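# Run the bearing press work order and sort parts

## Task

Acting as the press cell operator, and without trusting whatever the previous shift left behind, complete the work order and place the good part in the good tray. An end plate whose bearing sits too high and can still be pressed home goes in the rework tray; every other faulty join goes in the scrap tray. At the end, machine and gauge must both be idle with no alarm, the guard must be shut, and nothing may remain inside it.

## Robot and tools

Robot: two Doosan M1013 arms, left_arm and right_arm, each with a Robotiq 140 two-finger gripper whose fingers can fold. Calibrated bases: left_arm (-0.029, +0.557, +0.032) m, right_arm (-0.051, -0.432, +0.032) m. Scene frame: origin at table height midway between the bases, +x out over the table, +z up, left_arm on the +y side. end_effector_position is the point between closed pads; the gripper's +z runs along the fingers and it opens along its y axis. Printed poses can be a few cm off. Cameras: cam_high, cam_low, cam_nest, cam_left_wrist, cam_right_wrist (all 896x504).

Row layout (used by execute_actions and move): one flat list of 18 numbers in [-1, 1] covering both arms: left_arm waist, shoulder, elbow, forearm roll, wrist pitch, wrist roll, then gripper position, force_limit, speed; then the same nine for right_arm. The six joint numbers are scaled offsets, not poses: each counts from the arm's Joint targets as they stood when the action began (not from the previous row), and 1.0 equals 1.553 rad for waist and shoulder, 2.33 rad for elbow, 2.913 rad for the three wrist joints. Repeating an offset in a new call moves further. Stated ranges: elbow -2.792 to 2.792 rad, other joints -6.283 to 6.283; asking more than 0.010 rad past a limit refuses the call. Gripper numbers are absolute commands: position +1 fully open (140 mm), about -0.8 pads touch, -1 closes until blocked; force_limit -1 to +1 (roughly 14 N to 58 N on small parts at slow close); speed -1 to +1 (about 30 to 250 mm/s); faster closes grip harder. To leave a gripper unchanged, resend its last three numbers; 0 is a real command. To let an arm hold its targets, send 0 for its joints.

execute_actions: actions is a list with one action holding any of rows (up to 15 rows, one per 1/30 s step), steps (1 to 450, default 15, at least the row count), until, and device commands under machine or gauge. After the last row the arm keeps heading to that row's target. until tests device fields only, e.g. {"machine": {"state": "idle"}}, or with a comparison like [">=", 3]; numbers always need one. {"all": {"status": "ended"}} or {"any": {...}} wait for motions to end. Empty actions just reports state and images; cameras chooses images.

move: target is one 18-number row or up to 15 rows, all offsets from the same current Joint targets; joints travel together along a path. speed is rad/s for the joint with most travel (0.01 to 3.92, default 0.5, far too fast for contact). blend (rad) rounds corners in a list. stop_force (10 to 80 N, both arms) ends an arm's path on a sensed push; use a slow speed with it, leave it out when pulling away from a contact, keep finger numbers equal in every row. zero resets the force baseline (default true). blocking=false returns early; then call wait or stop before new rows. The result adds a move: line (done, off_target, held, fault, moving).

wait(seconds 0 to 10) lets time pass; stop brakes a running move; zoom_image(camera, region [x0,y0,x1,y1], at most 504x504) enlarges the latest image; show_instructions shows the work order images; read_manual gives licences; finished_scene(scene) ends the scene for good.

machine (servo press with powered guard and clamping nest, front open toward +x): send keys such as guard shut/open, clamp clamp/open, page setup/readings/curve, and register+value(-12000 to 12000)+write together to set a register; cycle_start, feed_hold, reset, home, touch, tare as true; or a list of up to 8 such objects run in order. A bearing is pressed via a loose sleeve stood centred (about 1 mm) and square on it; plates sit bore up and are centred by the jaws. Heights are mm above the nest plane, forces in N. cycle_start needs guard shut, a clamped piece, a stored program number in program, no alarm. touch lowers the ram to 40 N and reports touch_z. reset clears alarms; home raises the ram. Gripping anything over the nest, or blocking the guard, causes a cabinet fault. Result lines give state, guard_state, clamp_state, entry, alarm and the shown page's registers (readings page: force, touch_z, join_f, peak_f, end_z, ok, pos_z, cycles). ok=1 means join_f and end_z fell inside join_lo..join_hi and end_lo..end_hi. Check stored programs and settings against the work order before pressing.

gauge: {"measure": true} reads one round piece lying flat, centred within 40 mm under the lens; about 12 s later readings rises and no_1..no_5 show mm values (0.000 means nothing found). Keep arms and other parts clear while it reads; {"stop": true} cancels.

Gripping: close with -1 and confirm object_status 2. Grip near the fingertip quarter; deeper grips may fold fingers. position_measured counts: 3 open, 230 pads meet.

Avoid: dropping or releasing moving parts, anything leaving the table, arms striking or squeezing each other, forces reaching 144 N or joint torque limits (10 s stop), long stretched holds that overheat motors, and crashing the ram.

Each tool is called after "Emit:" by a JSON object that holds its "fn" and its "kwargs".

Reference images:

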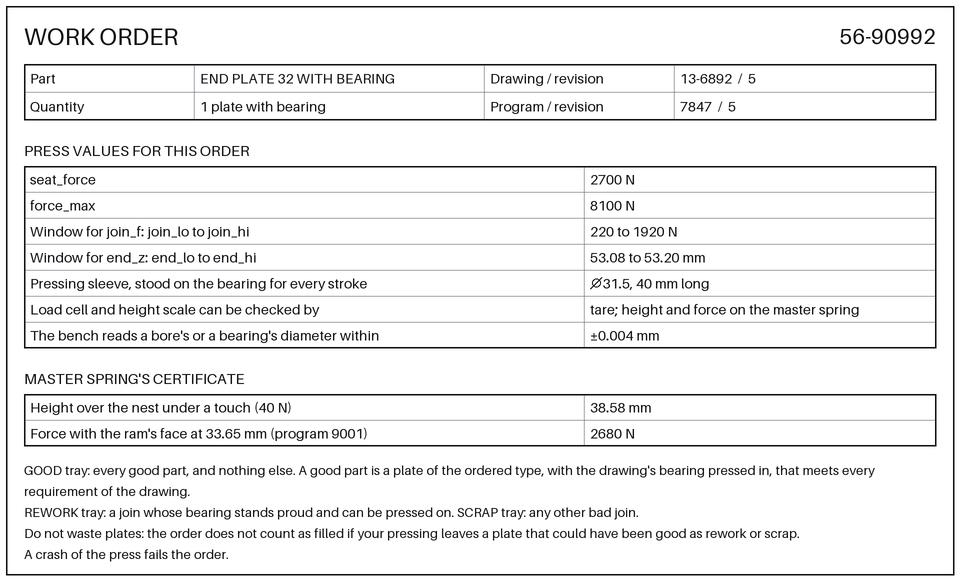

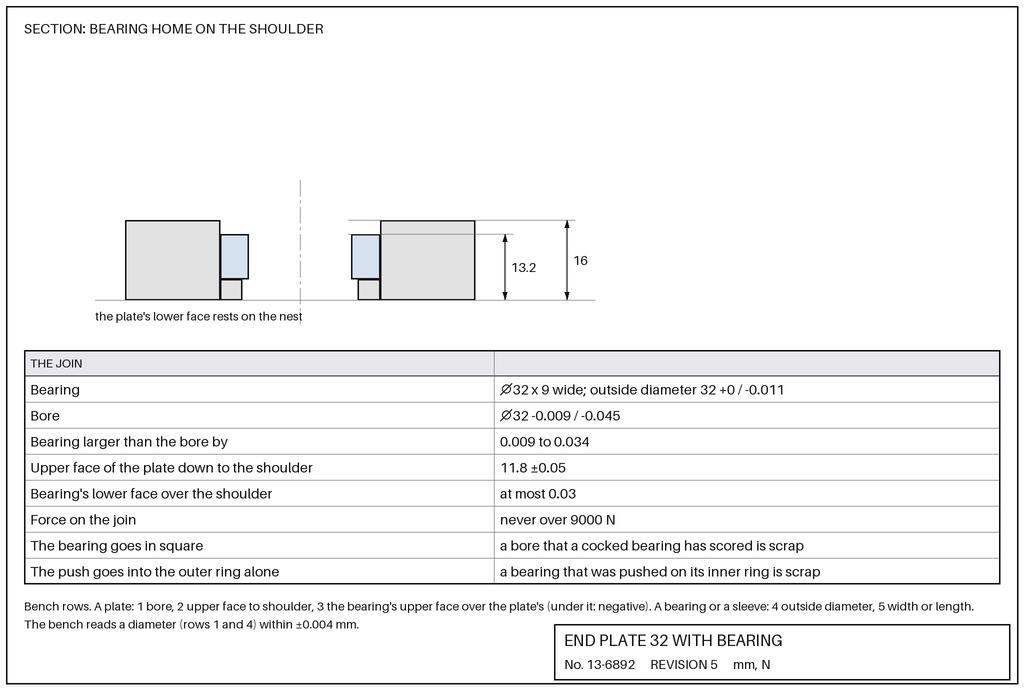

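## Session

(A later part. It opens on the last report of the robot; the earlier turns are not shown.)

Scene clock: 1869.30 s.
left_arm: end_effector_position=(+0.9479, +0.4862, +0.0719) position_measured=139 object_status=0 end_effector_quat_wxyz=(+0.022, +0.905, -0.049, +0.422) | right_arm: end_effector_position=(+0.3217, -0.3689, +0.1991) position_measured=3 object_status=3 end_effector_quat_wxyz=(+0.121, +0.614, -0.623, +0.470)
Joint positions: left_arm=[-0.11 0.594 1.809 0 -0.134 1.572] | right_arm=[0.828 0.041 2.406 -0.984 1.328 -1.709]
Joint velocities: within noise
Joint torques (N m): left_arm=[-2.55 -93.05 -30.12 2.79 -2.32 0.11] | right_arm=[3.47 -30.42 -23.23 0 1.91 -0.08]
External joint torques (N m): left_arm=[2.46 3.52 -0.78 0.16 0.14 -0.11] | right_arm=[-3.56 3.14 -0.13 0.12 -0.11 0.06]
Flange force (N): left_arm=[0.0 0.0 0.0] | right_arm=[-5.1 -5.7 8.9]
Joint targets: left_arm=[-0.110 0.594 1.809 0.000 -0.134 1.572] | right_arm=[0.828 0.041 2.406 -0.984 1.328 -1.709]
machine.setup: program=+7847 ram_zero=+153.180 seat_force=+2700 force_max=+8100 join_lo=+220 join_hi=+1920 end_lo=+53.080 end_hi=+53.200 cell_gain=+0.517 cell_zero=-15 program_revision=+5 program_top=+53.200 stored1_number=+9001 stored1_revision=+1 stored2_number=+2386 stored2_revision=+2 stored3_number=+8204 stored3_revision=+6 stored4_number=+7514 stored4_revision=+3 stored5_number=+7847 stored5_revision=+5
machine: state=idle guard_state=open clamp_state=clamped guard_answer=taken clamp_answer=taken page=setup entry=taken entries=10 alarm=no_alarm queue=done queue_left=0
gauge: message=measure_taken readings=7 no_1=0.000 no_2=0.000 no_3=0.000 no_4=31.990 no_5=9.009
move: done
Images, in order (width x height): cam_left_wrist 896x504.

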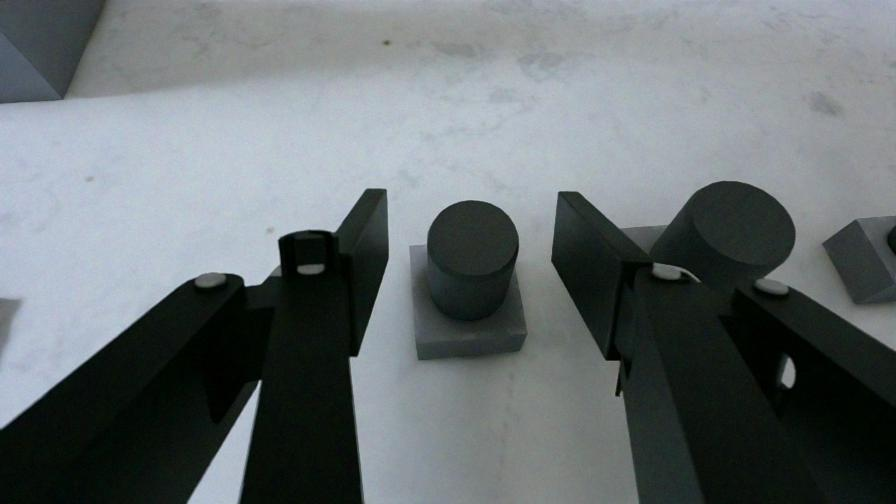

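Emit:
{"fn": "move", "kwargs": {"target": [[0,0.0186,0.0397,0,-0.1016,0,-0.08,-1,-1,0,0,0,0,0,0,1,1,1],[0,0.0186,0.0397,0,-0.1016,0,-1,-0.02,-1,0,0,0,0,0,0,1,1,1]], "speed": 0.1, "cameras": ["cam_left_wrist"]}}

Emit:
{"fn": "zoom_image", "kwargs": {"camera": "cam_left_wrist", "region": [400, 170, 560, 330]}}

Scene clock: 1897.13 s.
left_arm: end_effector_position=(+0.9430, +0.4867, +0.0666) position_measured=184 object_status=0 end_effector_quat_wxyz=(+0.027, +0.865, -0.047, +0.500) | right_arm: end_effector_position=(+0.3217, -0.3689, +0.1991) position_measured=3 object_status=3 end_effector_quat_wxyz=(+0.121, +0.614, -0.623, +0.470)
Joint positions: left_arm=[-0.11 0.623 1.901 0 -0.43 1.572] | right_arm=[0.828 0.041 2.406 -0.984 1.328 -1.709]
Joint velocities: within noise
Joint torques (N m): left_arm=[-2.84 -89.68 -26.17 2.39 -2.17 0.1] | right_arm=[3.44 -30.11 -23.44 -0.05 1.87 -0.11]
External joint torques (N m): left_arm=[3.13 1.45 -0.91 0.13 -0.29 -0.1] | right_arm=[-3.54 2.54 -0.04 0.16 -0.07 0.09]
Flange force (N): left_arm=[-0.5 -5.3 3.8] | right_arm=[-3.7 -5.3 8.5]
Joint targets: left_arm=[-0.110 0.623 1.901 0.000 -0.430 1.572] | right_arm=[0.828 0.041 2.406 -0.984 1.328 -1.709]
machine.setup: program=+7847 ram_zero=+153.180 seat_force=+2700 force_max=+8100 join_lo=+220 join_hi=+1920 end_lo=+53.080 end_hi=+53.200 cell_gain=+0.517 cell_zero=-15 program_revision=+5 program_top=+53.200 stored1_number=+9001 stored1_revision=+1 stored2_number=+2386 stored2_revision=+2 stored3_number=+8204 stored3_revision=+6 stored4_number=+7514 stored4_revision=+3 stored5_number=+7847 stored5_revision=+5
machine: state=idle guard_state=open clamp_state=clamped guard_answer=taken clamp_answer=taken page=setup entry=taken entries=10 alarm=no_alarm queue=done queue_left=0
gauge: message=measure_taken readings=7 no_1=0.000 no_2=0.000 no_3=0.000 no_4=31.990 no_5=9.009
move: done
Images, in order (width x height): cam_left_wrist 896x504.

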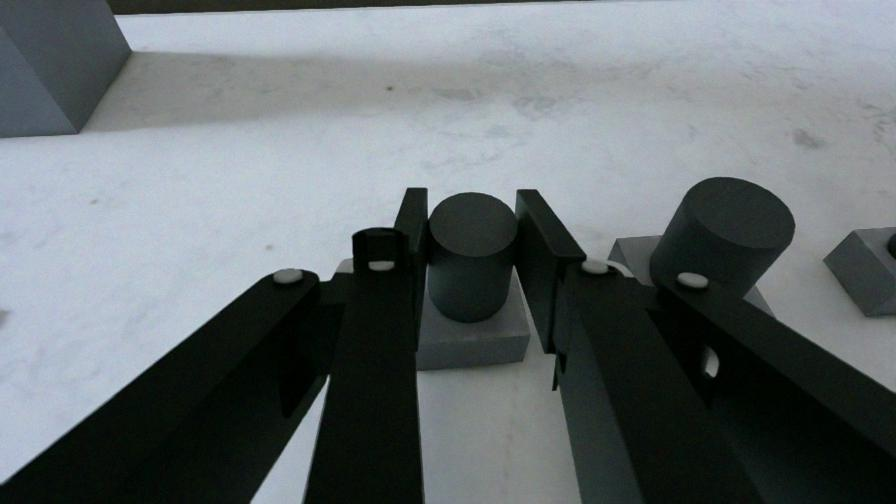

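Scaled by 3.150.

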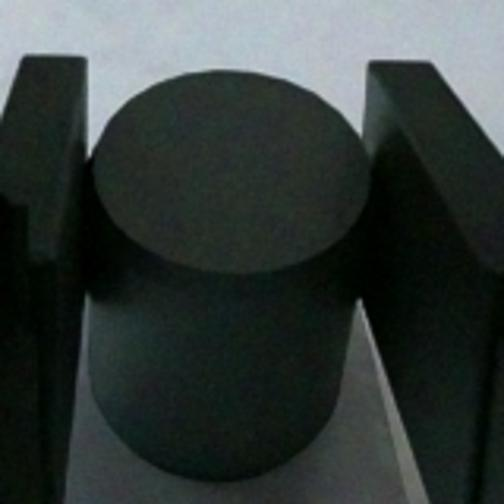

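Emit:
{"fn": "move", "kwargs": {"target": [[0,-0.0597,-0.0073,0,0.0379,0,-1,-0.02,-1,0,0,0,0,0,0,1,1,1],[-0.0902,-0.282,-0.0966,0,0.2279,0,-1,-0.02,-1,0,0,0,0,0,0,1,1,1]], "speed": [0.15,0.6], "blend": [0.02,0], "cameras": []}}

Emit:
{"fn": "move", "kwargs": {"target": [[0.0193,0.1341,0.1184,-0.4495,0.2856,0.7614,-1,-0.02,-1,0,0,0,0,0,0,1,1,1],[-0.1173,0.1657,0.0843,-0.4859,0.2361,0.736,-1,-0.02,-1,0,0,0,0,0,0,1,1,1]], "speed": [0.8,0.15], "cameras": ["cam_left_wrist","cam_nest","cam_low"]}}

Emit:
{"fn": "zoom_image", "kwargs": {"camera": "cam_left_wrist", "region": [390, 180, 570, 400]}}

Emit:
{"fn": "zoom_image", "kwargs": {"camera": "cam_nest", "region": [340, 210, 480, 350]}}

Scene clock: 1917.77 s.
left_arm: end_effector_position=(+0.8889, +0.3605, +0.4681) position_measured=184 object_status=2 end_effector_quat_wxyz=(+0.061, +0.859, -0.108, +0.496) | right_arm: end_effector_position=(+0.3217, -0.3689, +0.1991) position_measured=3 object_status=3 end_effector_quat_wxyz=(+0.121, +0.614, -0.623, +0.470)
Joint positions: left_arm=[-0.25 0.185 1.676 0 0.234 1.572] | right_arm=[0.828 0.041 2.406 -0.984 1.328 -1.709]
Joint velocities: within noise
Joint torques (N m): left_arm=[-2.4 -67.81 -43.91 4.11 -3.41 0.11] | right_arm=[2.99 -29.81 -23.55 -0.01 1.83 -0.03]
External joint torques (N m): left_arm=[2.55 5.12 0.55 0.09 0.94 -0.11] | right_arm=[-3.01 2.47 0.11 0.14 -0.04 0.01]
Flange force (N): left_arm=[0.0 0.0 0.0] | right_arm=[-3.7 -4.4 7.4]
Joint targets: left_arm=[-0.250 0.185 1.676 0.000 0.234 1.572] | right_arm=[0.828 0.041 2.406 -0.984 1.328 -1.709]
machine.setup: program=+7847 ram_zero=+153.180 seat_force=+2700 force_max=+8100 join_lo=+220 join_hi=+1920 end_lo=+53.080 end_hi=+53.200 cell_gain=+0.517 cell_zero=-15 program_revision=+5 program_top=+53.200 stored1_number=+9001 stored1_revision=+1 stored2_number=+2386 stored2_revision=+2 stored3_number=+8204 stored3_revision=+6 stored4_number=+7514 stored4_revision=+3 stored5_number=+7847 stored5_revision=+5
machine: state=idle guard_state=open clamp_state=clamped guard_answer=taken clamp_answer=taken page=setup entry=taken entries=10 alarm=no_alarm queue=done queue_left=0
gauge: message=measure_taken readings=7 no_1=0.000 no_2=0.000 no_3=0.000 no_4=31.990 no_5=9.009
move: done
No camera images: "cameras" was empty.

Scene clock: 1922.47 s.
left_arm: end_effector_position=(+0.6012, +0.0184, +0.2004) position_measured=184 object_status=2 end_effector_quat_wxyz=(+0.353, +0.613, -0.612, +0.354) | right_arm: end_effector_position=(+0.3217, -0.3689, +0.1991) position_measured=3 object_status=3 end_effector_quat_wxyz=(+0.121, +0.614, -0.623, +0.470)
Joint positions: left_arm=[-0.433 0.442 1.872 -1.415 0.921 3.716] | right_arm=[0.828 0.041 2.406 -0.984 1.328 -1.709]
Joint velocities: within noise
Joint torques (N m): left_arm=[-2.58 -79.35 -29.91 -1.76 1.63 0.1] | right_arm=[3.77 -29.83 -23.3 0.05 1.91 -0.09]
External joint torques (N m): left_arm=[2.85 4.44 0.27 0.63 -0.3 -0.1] | right_arm=[-3.81 2.38 -0.14 0.06 -0.11 0.06]
Flange force (N): left_arm=[-4.7 -6.9 0.4] | right_arm=[-3.1 -5.9 9.1]
Joint targets: left_arm=[-0.433 0.442 1.872 -1.415 0.921 3.716] | right_arm=[0.828 0.041 2.406 -0.984 1.328 -1.709]
machine.setup: program=+7847 ram_zero=+153.180 seat_force=+2700 force_max=+8100 join_lo=+220 join_hi=+1920 end_lo=+53.080 end_hi=+53.200 cell_gain=+0.517 cell_zero=-15 program_revision=+5 program_top=+53.200 stored1_number=+9001 stored1_revision=+1 stored2_number=+2386 stored2_revision=+2 stored3_number=+8204 stored3_revision=+6 stored4_number=+7514 stored4_revision=+3 stored5_number=+7847 stored5_revision=+5
machine: state=idle guard_state=open clamp_state=clamped guard_answer=taken clamp_answer=taken page=setup entry=taken entries=10 alarm=no_alarm queue=done queue_left=0
gauge: message=measure_taken readings=7 no_1=0.000 no_2=0.000 no_3=0.000 no_4=31.990 no_5=9.009
move: done
Images, in order (width x height): cam_low 896x504, cam_nest 896x504, cam_left_wrist 896x504.

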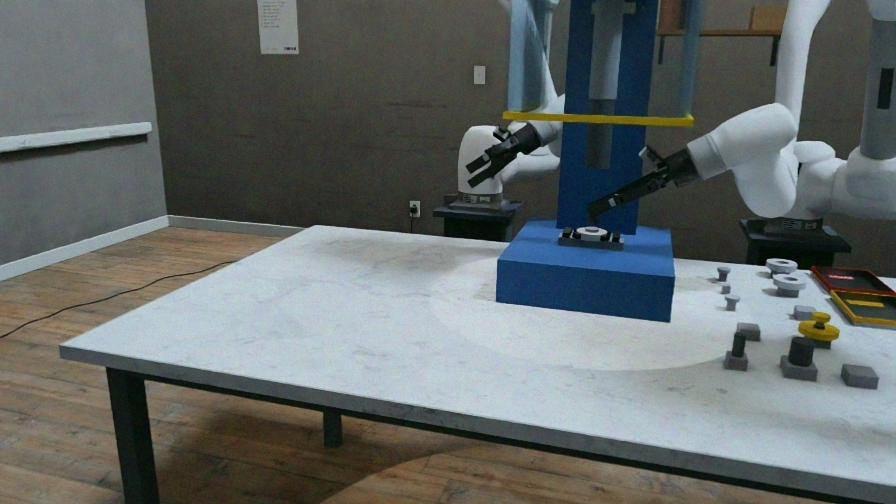

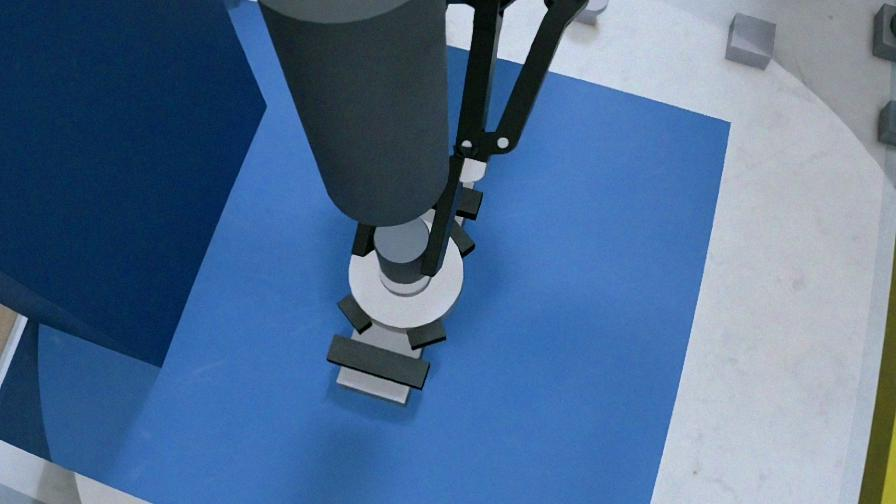

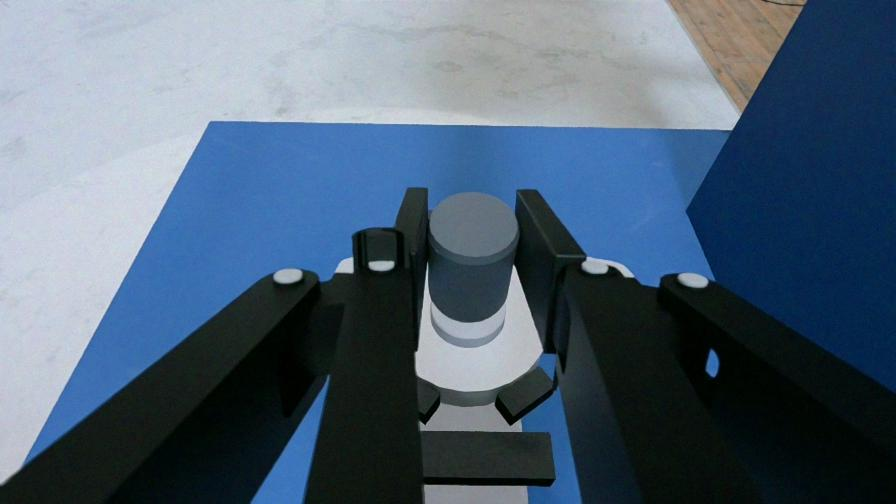

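Scaled by 2.291.

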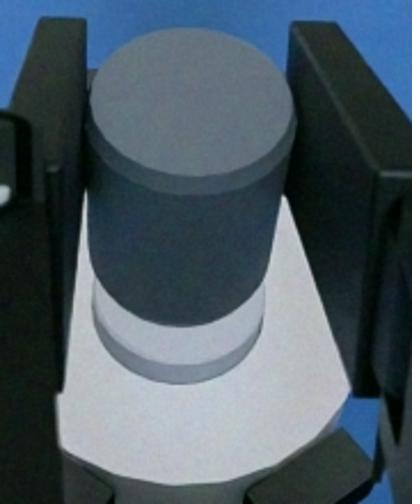

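Scaled by 3.600.

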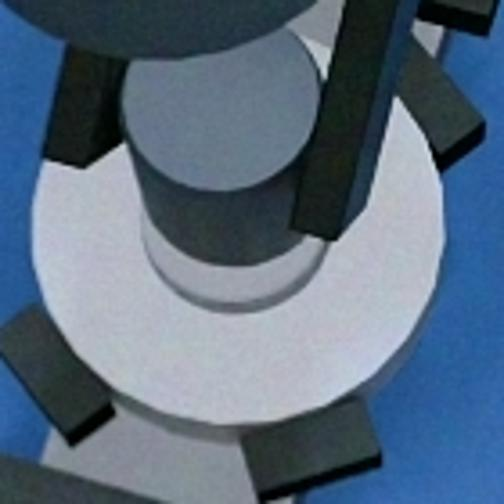

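Emit:
{"fn": "move", "kwargs": {"target": [0,0.0044,0.0014,-0.0026,-0.0005,0.0044,-1,-0.02,-1,0,0,0,0,0,0,1,1,1], "speed": 0.015, "stop_force": 12, "cameras": ["cam_left_wrist","cam_nest","cam_low"]}}

Emit:
{"fn": "zoom_image", "kwargs": {"camera": "cam_left_wrist", "region": [410, 270, 530, 360]}}

Emit:
{"fn": "zoom_image", "kwargs": {"camera": "cam_nest", "region": [340, 210, 480, 350]}}

Emit:
{"fn": "zoom_image", "kwargs": {"camera": "cam_low", "region": [550, 190, 650, 260]}}

Scene clock: 1946.23 s.
left_arm: end_effector_position=(+0.6011, +0.0183, +0.1944) position_measured=184 object_status=2 end_effector_quat_wxyz=(+0.353, +0.613, -0.612, +0.354) | right_arm: end_effector_position=(+0.3217, -0.3689, +0.1991) position_measured=3 object_status=3 end_effector_quat_wxyz=(+0.121, +0.614, -0.623, +0.470)
Joint positions: left_arm=[-0.433 0.449 1.876 -1.423 0.92 3.729] | right_arm=[0.828 0.041 2.406 -0.984 1.328 -1.709]
Joint velocities: within noise
Joint torques (N m): left_arm=[-2.49 -79.66 -29.73 -1.79 1.73 0.11] | right_arm=[3.22 -30.12 -23.07 0.04 1.9 -0.07]
External joint torques (N m): left_arm=[2.75 4.65 0.51 0.64 -0.37 -0.11] | right_arm=[-3.31 2.69 -0.34 0.08 -0.09 0.05]
Flange force (N): left_arm=[-5.0 -6.5 0.7] | right_arm=[-4.3 -5.6 8.0]
Joint targets: left_arm=[-0.433 0.449 1.876 -1.423 0.920 3.729] | right_arm=[0.828 0.041 2.406 -0.984 1.328 -1.709]
machine.setup: program=+7847 ram_zero=+153.180 seat_force=+2700 force_max=+8100 join_lo=+220 join_hi=+1920 end_lo=+53.080 end_hi=+53.200 cell_gain=+0.517 cell_zero=-15 program_revision=+5 program_top=+53.200 stored1_number=+9001 stored1_revision=+1 stored2_number=+2386 stored2_revision=+2 stored3_number=+8204 stored3_revision=+6 stored4_number=+7514 stored4_revision=+3 stored5_number=+7847 stored5_revision=+5
machine: state=idle guard_state=open clamp_state=clamped guard_answer=taken clamp_answer=taken page=setup entry=taken entries=10 alarm=no_alarm queue=done queue_left=0
gauge: message=measure_taken readings=7 no_1=0.000 no_2=0.000 no_3=0.000 no_4=31.990 no_5=9.009
move: done
Images, in order (width x height): cam_low 896x504, cam_nest 896x504, cam_left_wrist 896x504.

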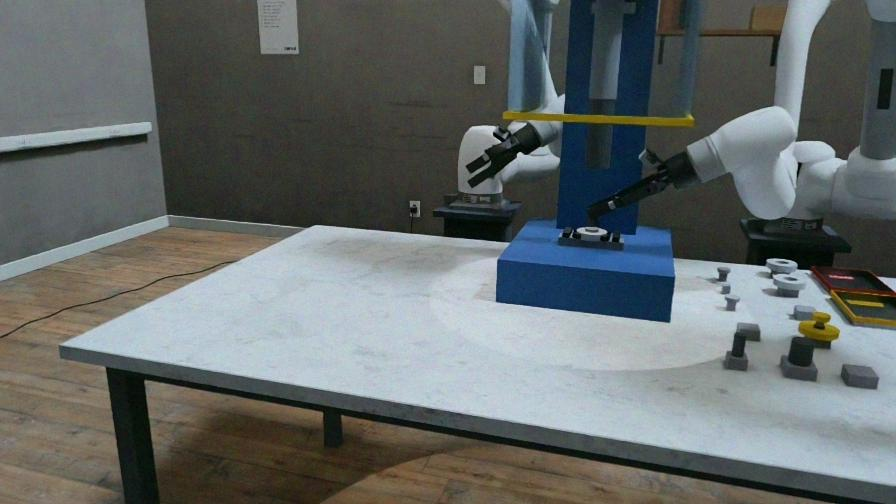

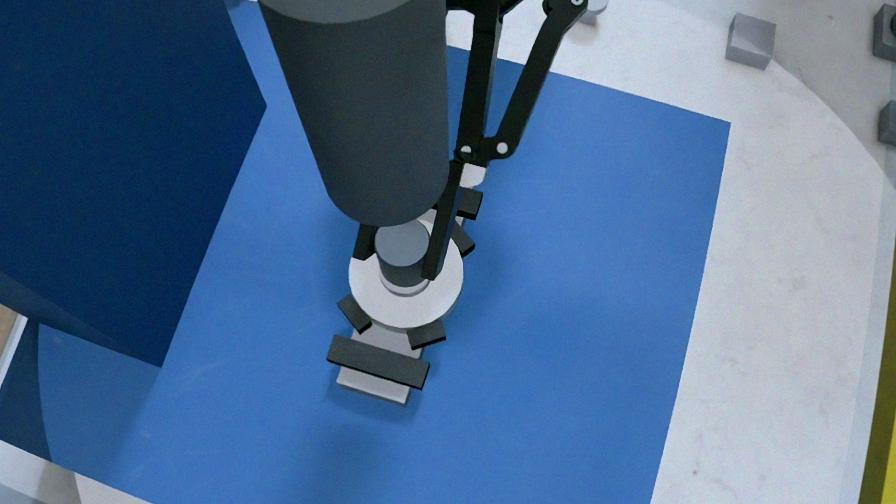

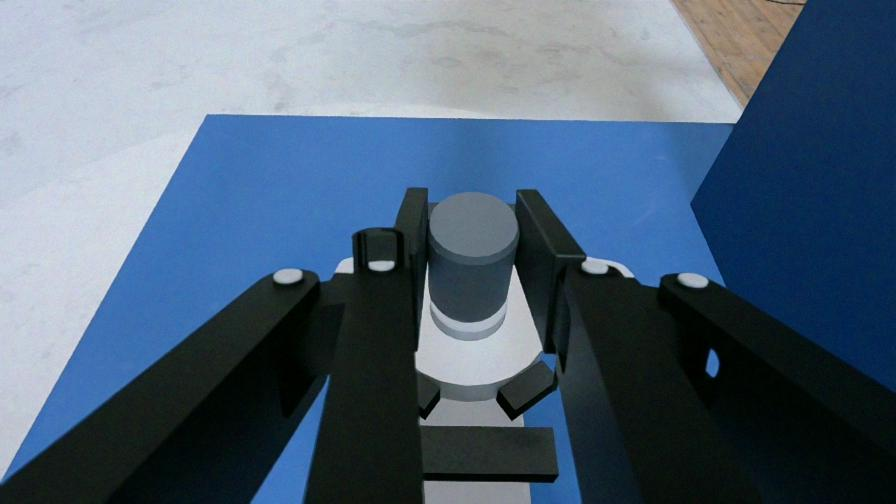

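Scaled by 4.200.

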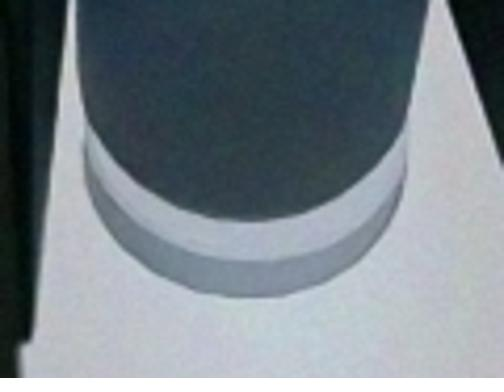

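Scaled by 3.600.

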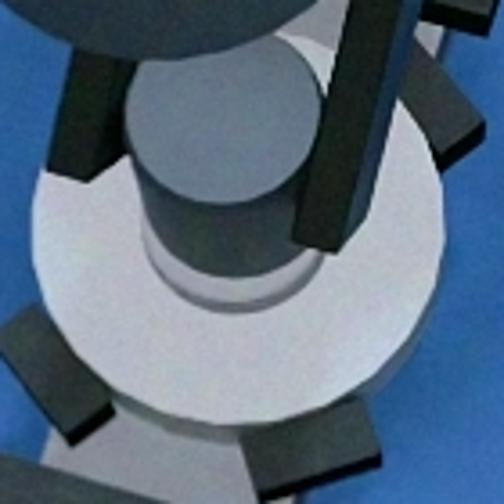

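Scaled by 5.040.

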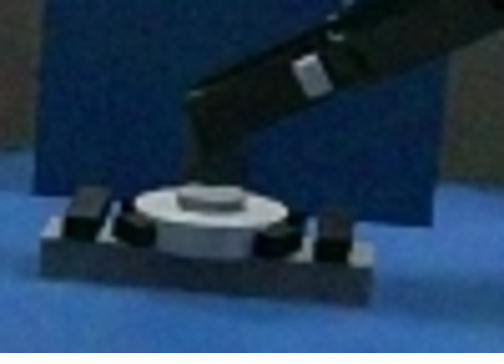

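Emit:
{"fn": "move", "kwargs": {"target": [0,0.0073,0.0023,-0.0043,-0.0008,0.0072,-1,-0.02,-1,0,0,0,0,0,0,1,1,1], "speed": 0.01, "stop_force": 10, "cameras": ["cam_left_wrist","cam_nest","cam_low"]}}

Emit:
{"fn": "zoom_image", "kwargs": {"camera": "cam_left_wrist", "region": [410, 270, 530, 360]}}

Emit:
{"fn": "zoom_image", "kwargs": {"camera": "cam_nest", "region": [340, 210, 480, 350]}}

Emit:
{"fn": "zoom_image", "kwargs": {"camera": "cam_low", "region": [570, 190, 620, 250]}}

Scene clock: 1972.70 s.
left_arm: end_effector_position=(+0.6011, +0.0183, +0.1879) position_measured=184 object_status=2 end_effector_quat_wxyz=(+0.353, +0.612, -0.612, +0.354) | right_arm: end_effector_position=(+0.3217, -0.3689, +0.1991) position_measured=3 object_status=3 end_effector_quat_wxyz=(+0.121, +0.614, -0.623, +0.470)
Joint positions: left_arm=[-0.433 0.457 1.879 -1.432 0.918 3.743] | right_arm=[0.828 0.041 2.406 -0.984 1.328 -1.709]
Joint velocities: within noise
Joint torques (N m): left_arm=[-1.91 -67.21 -22.23 1 -1.29 0.17] | right_arm=[3.27 -30.04 -23.54 0.06 1.9 -0.08]
External joint torques (N m): left_arm=[2 -7.62 -6.49 -2.16 2.67 -0.17] | right_arm=[-3.35 2.68 0.07 0.06 -0.1 0.06]
Flange force (N): left_arm=[7.9 -4.5 -7.2] | right_arm=[-4.0 -5.0 8.5]
Joint targets: left_arm=[-0.433 0.457 1.879 -1.432 0.918 3.743] | right_arm=[0.828 0.041 2.406 -0.984 1.328 -1.709]
machine.setup: program=+7847 ram_zero=+153.180 seat_force=+2700 force_max=+8100 join_lo=+220 join_hi=+1920 end_lo=+53.080 end_hi=+53.200 cell_gain=+0.517 cell_zero=-15 program_revision=+5 program_top=+53.200 stored1_number=+9001 stored1_revision=+1 stored2_number=+2386 stored2_revision=+2 stored3_number=+8204 stored3_revision=+6 stored4_number=+7514 stored4_revision=+3 stored5_number=+7847 stored5_revision=+5
machine: state=idle guard_state=open clamp_state=clamped guard_answer=taken clamp_answer=taken page=setup entry=taken entries=10 alarm=no_alarm queue=done queue_left=0
gauge: message=measure_taken readings=7 no_1=0.000 no_2=0.000 no_3=0.000 no_4=31.990 no_5=9.009
move: contact (left_arm)
Images, in order (width x height): cam_low 896x504, cam_nest 896x504, cam_left_wrist 896x504.

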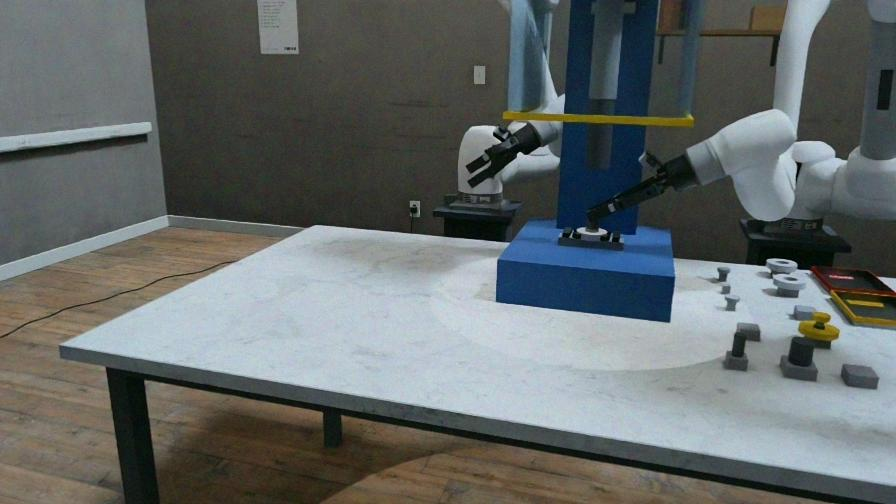

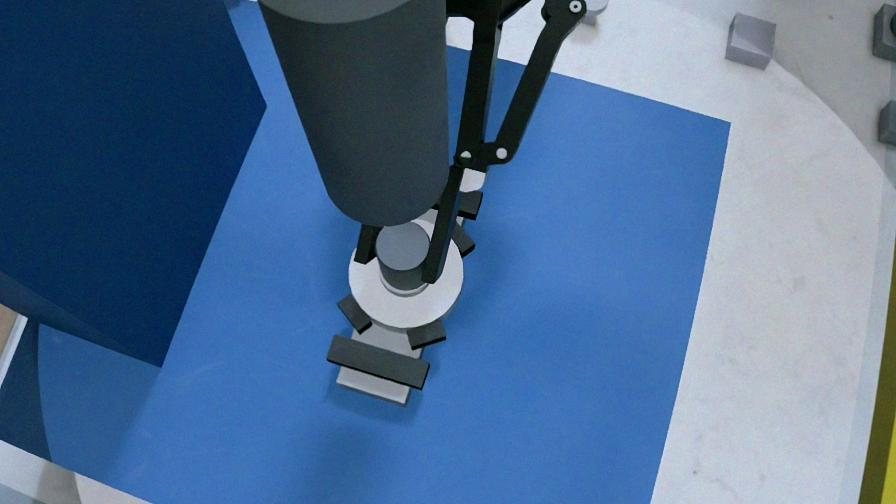

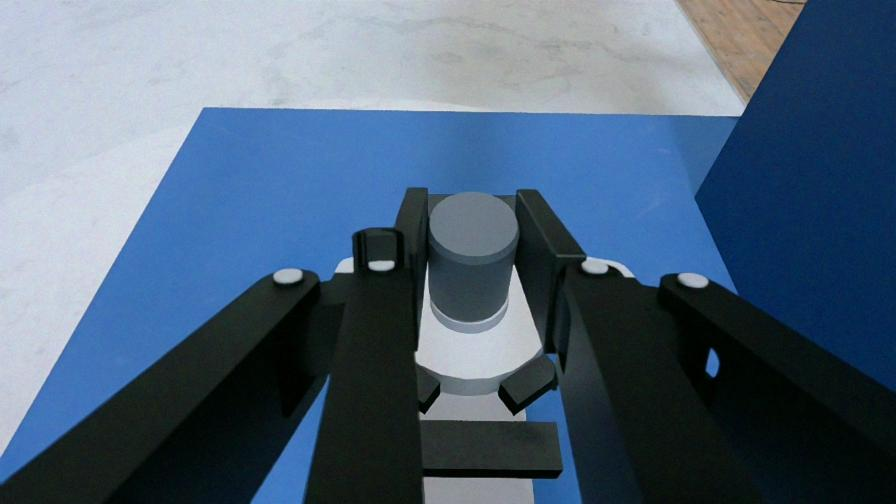

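Scaled by 4.200.

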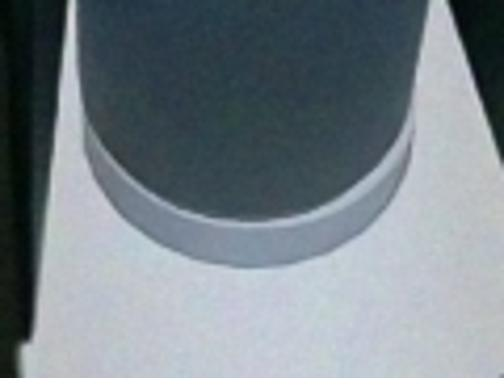

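Scaled by 3.600.

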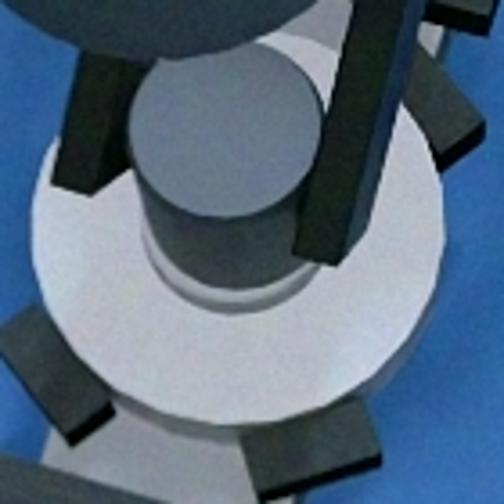

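Scaled by 8.400.

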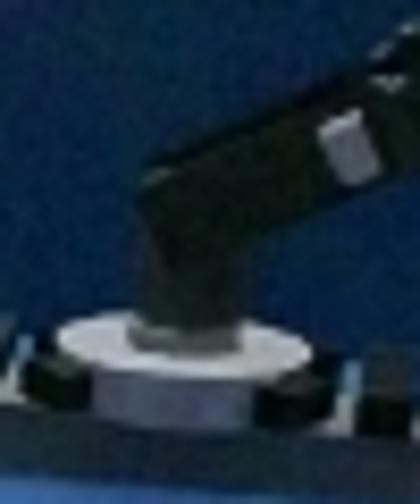

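Emit:
{"fn": "execute_actions", "kwargs": {"actions": [{"rows":[[0,0,0,0,0,0,-0.2,-1,-1,0,0,0,0,0,0,1,1,1]],"steps":30}], "cameras": ["cam_left_wrist","cam_nest","cam_low"]}}

Emit:
{"fn": "zoom_image", "kwargs": {"camera": "cam_left_wrist", "region": [410, 270, 530, 360]}}

Emit:
{"fn": "zoom_image", "kwargs": {"camera": "cam_nest", "region": [340, 210, 480, 350]}}

Emit:
{"fn": "zoom_image", "kwargs": {"camera": "cam_low", "region": [570, 190, 620, 250]}}

Scene clock: 2012.23 s.
left_arm: end_effector_position=(+0.6011, +0.0183, +0.1879) position_measured=154 object_status=3 end_effector_quat_wxyz=(+0.353, +0.612, -0.612, +0.354) | right_arm: end_effector_position=(+0.3217, -0.3689, +0.1991) position_measured=3 object_status=3 end_effector_quat_wxyz=(+0.121, +0.614, -0.623, +0.470)
Joint positions: left_arm=[-0.433 0.457 1.879 -1.432 0.918 3.743] | right_arm=[0.828 0.041 2.406 -0.984 1.328 -1.709]
Joint velocities: within noise
Joint torques (N m): left_arm=[-2.41 -78.33 -28.08 -1.32 1.34 0.12] | right_arm=[3.54 -29.96 -23.58 0.05 1.92 -0.15]
External joint torques (N m): left_arm=[2.51 3.68 -0.6 0.17 0.03 -0.12] | right_arm=[-3.63 2.67 0.16 0.07 -0.12 0.13]
Flange force (N): left_arm=[-3.7 -7.1 0.6] | right_arm=[-3.9 -5.1 9.2]
Joint targets: left_arm=[-0.433 0.457 1.879 -1.432 0.918 3.743] | right_arm=[0.828 0.041 2.406 -0.984 1.328 -1.709]
machine.setup: program=+7847 ram_zero=+153.180 seat_force=+2700 force_max=+8100 join_lo=+220 join_hi=+1920 end_lo=+53.080 end_hi=+53.200 cell_gain=+0.517 cell_zero=-15 program_revision=+5 program_top=+53.200 stored1_number=+9001 stored1_revision=+1 stored2_number=+2386 stored2_revision=+2 stored3_number=+8204 stored3_revision=+6 stored4_number=+7514 stored4_revision=+3 stored5_number=+7847 stored5_revision=+5
machine: state=idle guard_state=open clamp_state=clamped guard_answer=taken clamp_answer=taken page=setup entry=taken entries=10 alarm=no_alarm queue=done queue_left=0
gauge: message=measure_taken readings=7 no_1=0.000 no_2=0.000 no_3=0.000 no_4=31.990 no_5=9.009
Images, in order (width x height): cam_low 896x504, cam_nest 896x504, cam_left_wrist 896x504.

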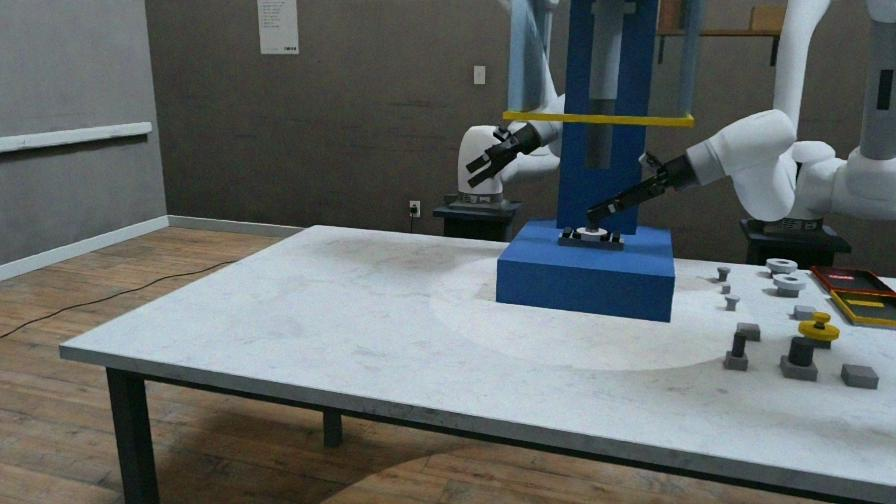

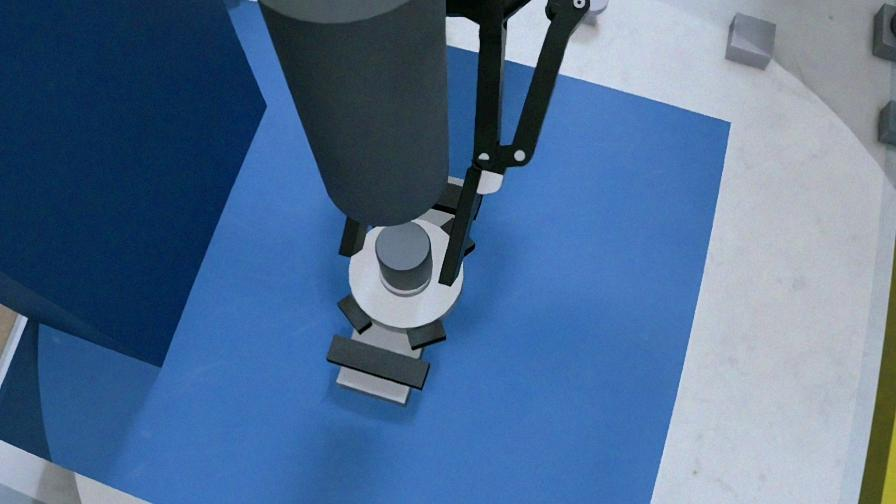

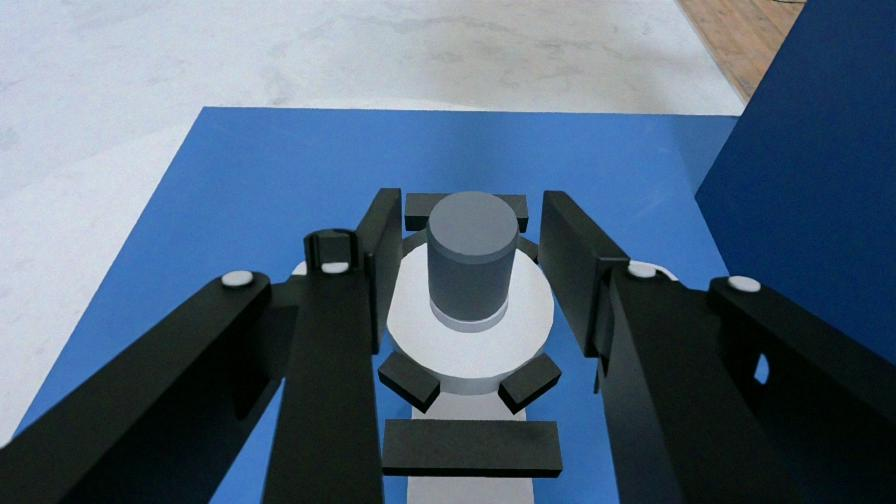

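Scaled by 4.200.

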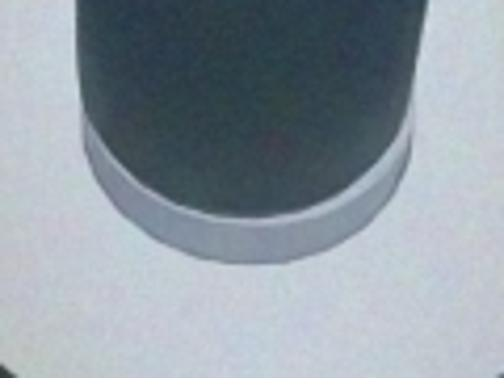

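Scaled by 3.600.

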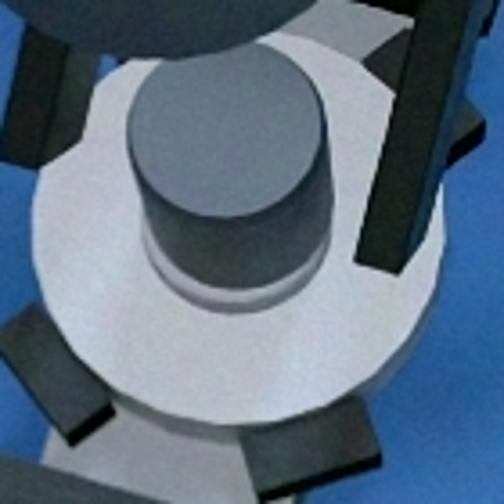

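Scaled by 8.400.

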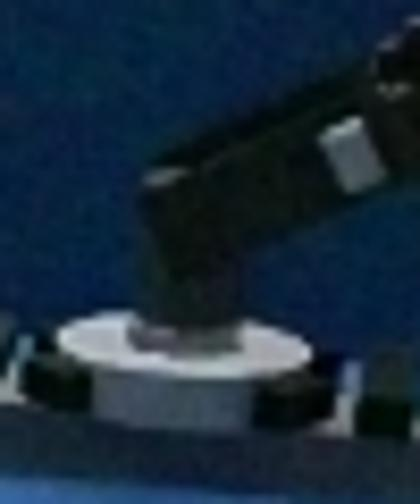

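Emit:
{"fn": "zoom_image", "kwargs": {"camera": "cam_low", "region": [580, 218, 606, 238]}}

Emit:
{"fn": "zoom_image", "kwargs": {"camera": "cam_nest", "region": [375, 260, 435, 310]}}

Emit:
{"fn": "zoom_image", "kwargs": {"camera": "cam_left_wrist", "region": [424, 290, 516, 340]}}

Scaled by 19.385.

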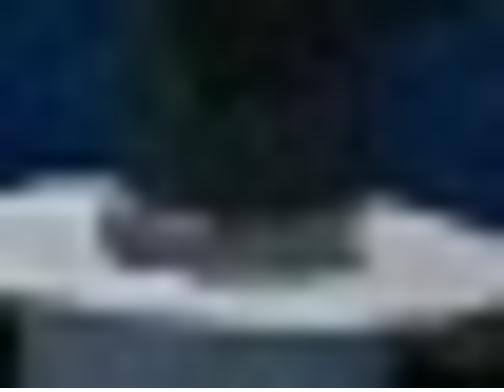

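Scaled by 8.400.

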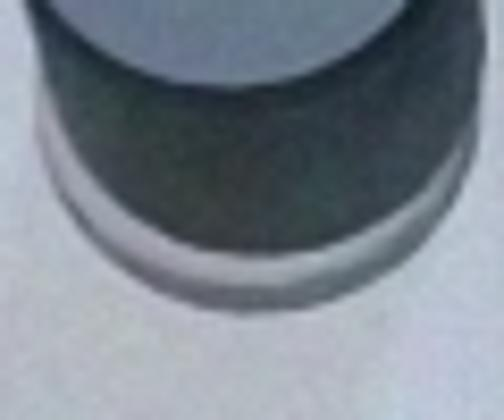

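Scaled by 5.478.

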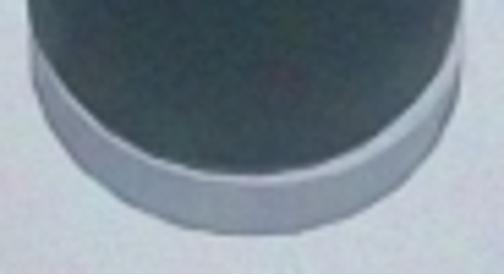

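Emit:
{"fn": "move", "kwargs": {"target": [[0,0,0,0,0,0,-1,-0.02,-1,0,0,0,0,0,0,1,1,1],[0,-0.0006,-0.00018,0,0,0,-1,-0.02,-1,0,0,0,0,0,0,1,1,1],[-0.00064,-0.00006,-0.0008,0,0,0,-1,-0.02,-1,0,0,0,0,0,0,1,1,1],[-0.00064,0.0005,-0.0006,0,0,0,-1,-0.02,-1,0,0,0,0,0,0,1,1,1],[-0.00064,0.0005,-0.0006,0,0,0,-0.2,-1,-1,0,0,0,0,0,0,1,1,1]], "speed": 0.01, "cameras": ["cam_left_wrist","cam_nest","cam_low"]}}

Emit:
{"fn": "zoom_image", "kwargs": {"camera": "cam_nest", "region": [375, 260, 435, 310]}}

Emit:
{"fn": "zoom_image", "kwargs": {"camera": "cam_left_wrist", "region": [424, 290, 516, 340]}}

Emit:
{"fn": "zoom_image", "kwargs": {"camera": "cam_low", "region": [570, 190, 620, 250]}}

Scene clock: 2040.97 s.
left_arm: end_effector_position=(+0.6013, +0.0173, +0.1880) position_measured=154 object_status=0 end_effector_quat_wxyz=(+0.353, +0.612, -0.613, +0.354) | right_arm: end_effector_position=(+0.3217, -0.3689, +0.1991) position_measured=3 object_status=3 end_effector_quat_wxyz=(+0.121, +0.614, -0.623, +0.470)
Joint positions: left_arm=[-0.434 0.458 1.878 -1.432 0.918 3.743] | right_arm=[0.828 0.041 2.406 -0.984 1.328 -1.709]
Joint velocities: within noise
Joint torques (N m): left_arm=[-2.37 -78.17 -28.08 -1.27 1.32 0.11] | right_arm=[3.4 -30.16 -23.61 0 1.86 -0.09]
External joint torques (N m): left_arm=[2.54 2.95 -0.73 0.11 0.06 -0.11] | right_arm=[-3.51 2.83 0.18 0.11 -0.06 0.06]
Flange force (N): left_arm=[-3.1 -6.5 0.0] | right_arm=[-4.2 -5.0 8.9]
Joint targets: left_arm=[-0.434 0.458 1.878 -1.432 0.918 3.743] | right_arm=[0.828 0.041 2.406 -0.984 1.328 -1.709]
machine.setup: program=+7847 ram_zero=+153.180 seat_force=+2700 force_max=+8100 join_lo=+220 join_hi=+1920 end_lo=+53.080 end_hi=+53.200 cell_gain=+0.517 cell_zero=-15 program_revision=+5 program_top=+53.200 stored1_number=+9001 stored1_revision=+1 stored2_number=+2386 stored2_revision=+2 stored3_number=+8204 stored3_revision=+6 stored4_number=+7514 stored4_revision=+3 stored5_number=+7847 stored5_revision=+5
machine: state=idle guard_state=open clamp_state=clamped guard_answer=taken clamp_answer=taken page=setup entry=taken entries=10 alarm=no_alarm queue=done queue_left=0
gauge: message=measure_taken readings=7 no_1=0.000 no_2=0.000 no_3=0.000 no_4=31.990 no_5=9.009
move: done
Images, in order (width x height): cam_low 896x504, cam_nest 896x504, cam_left_wrist 896x504.

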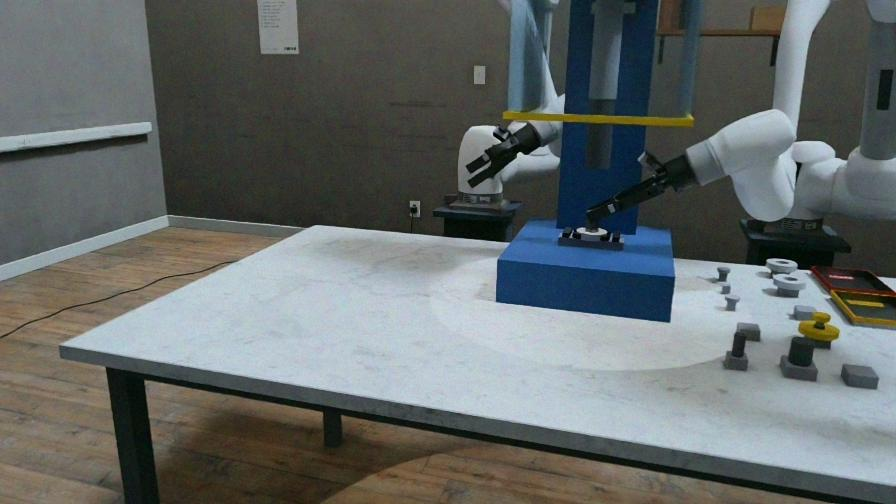

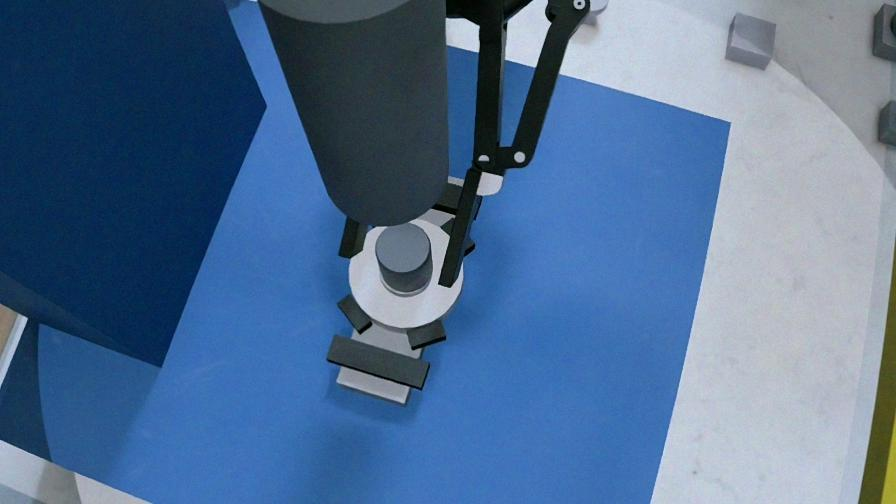

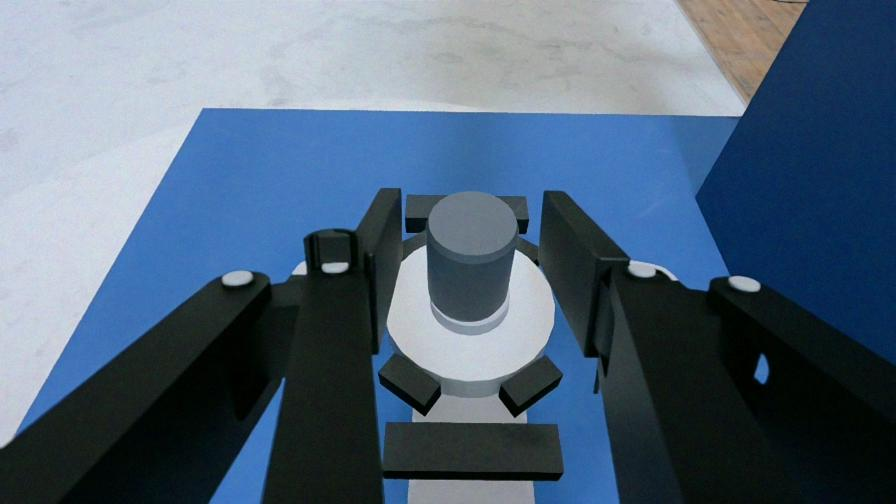

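Scaled by 8.400.

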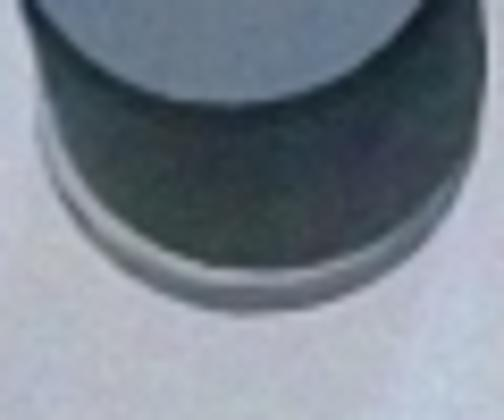

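Scaled by 5.478.

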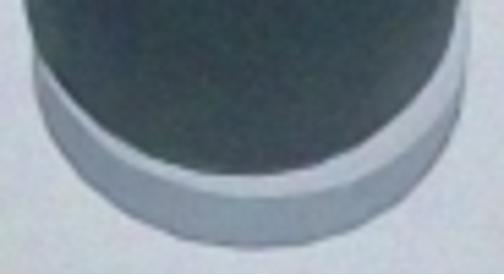

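Scaled by 8.400.

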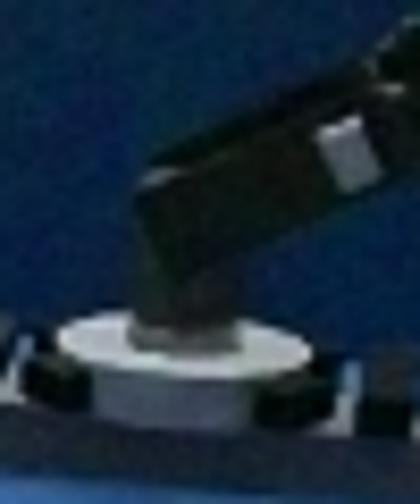

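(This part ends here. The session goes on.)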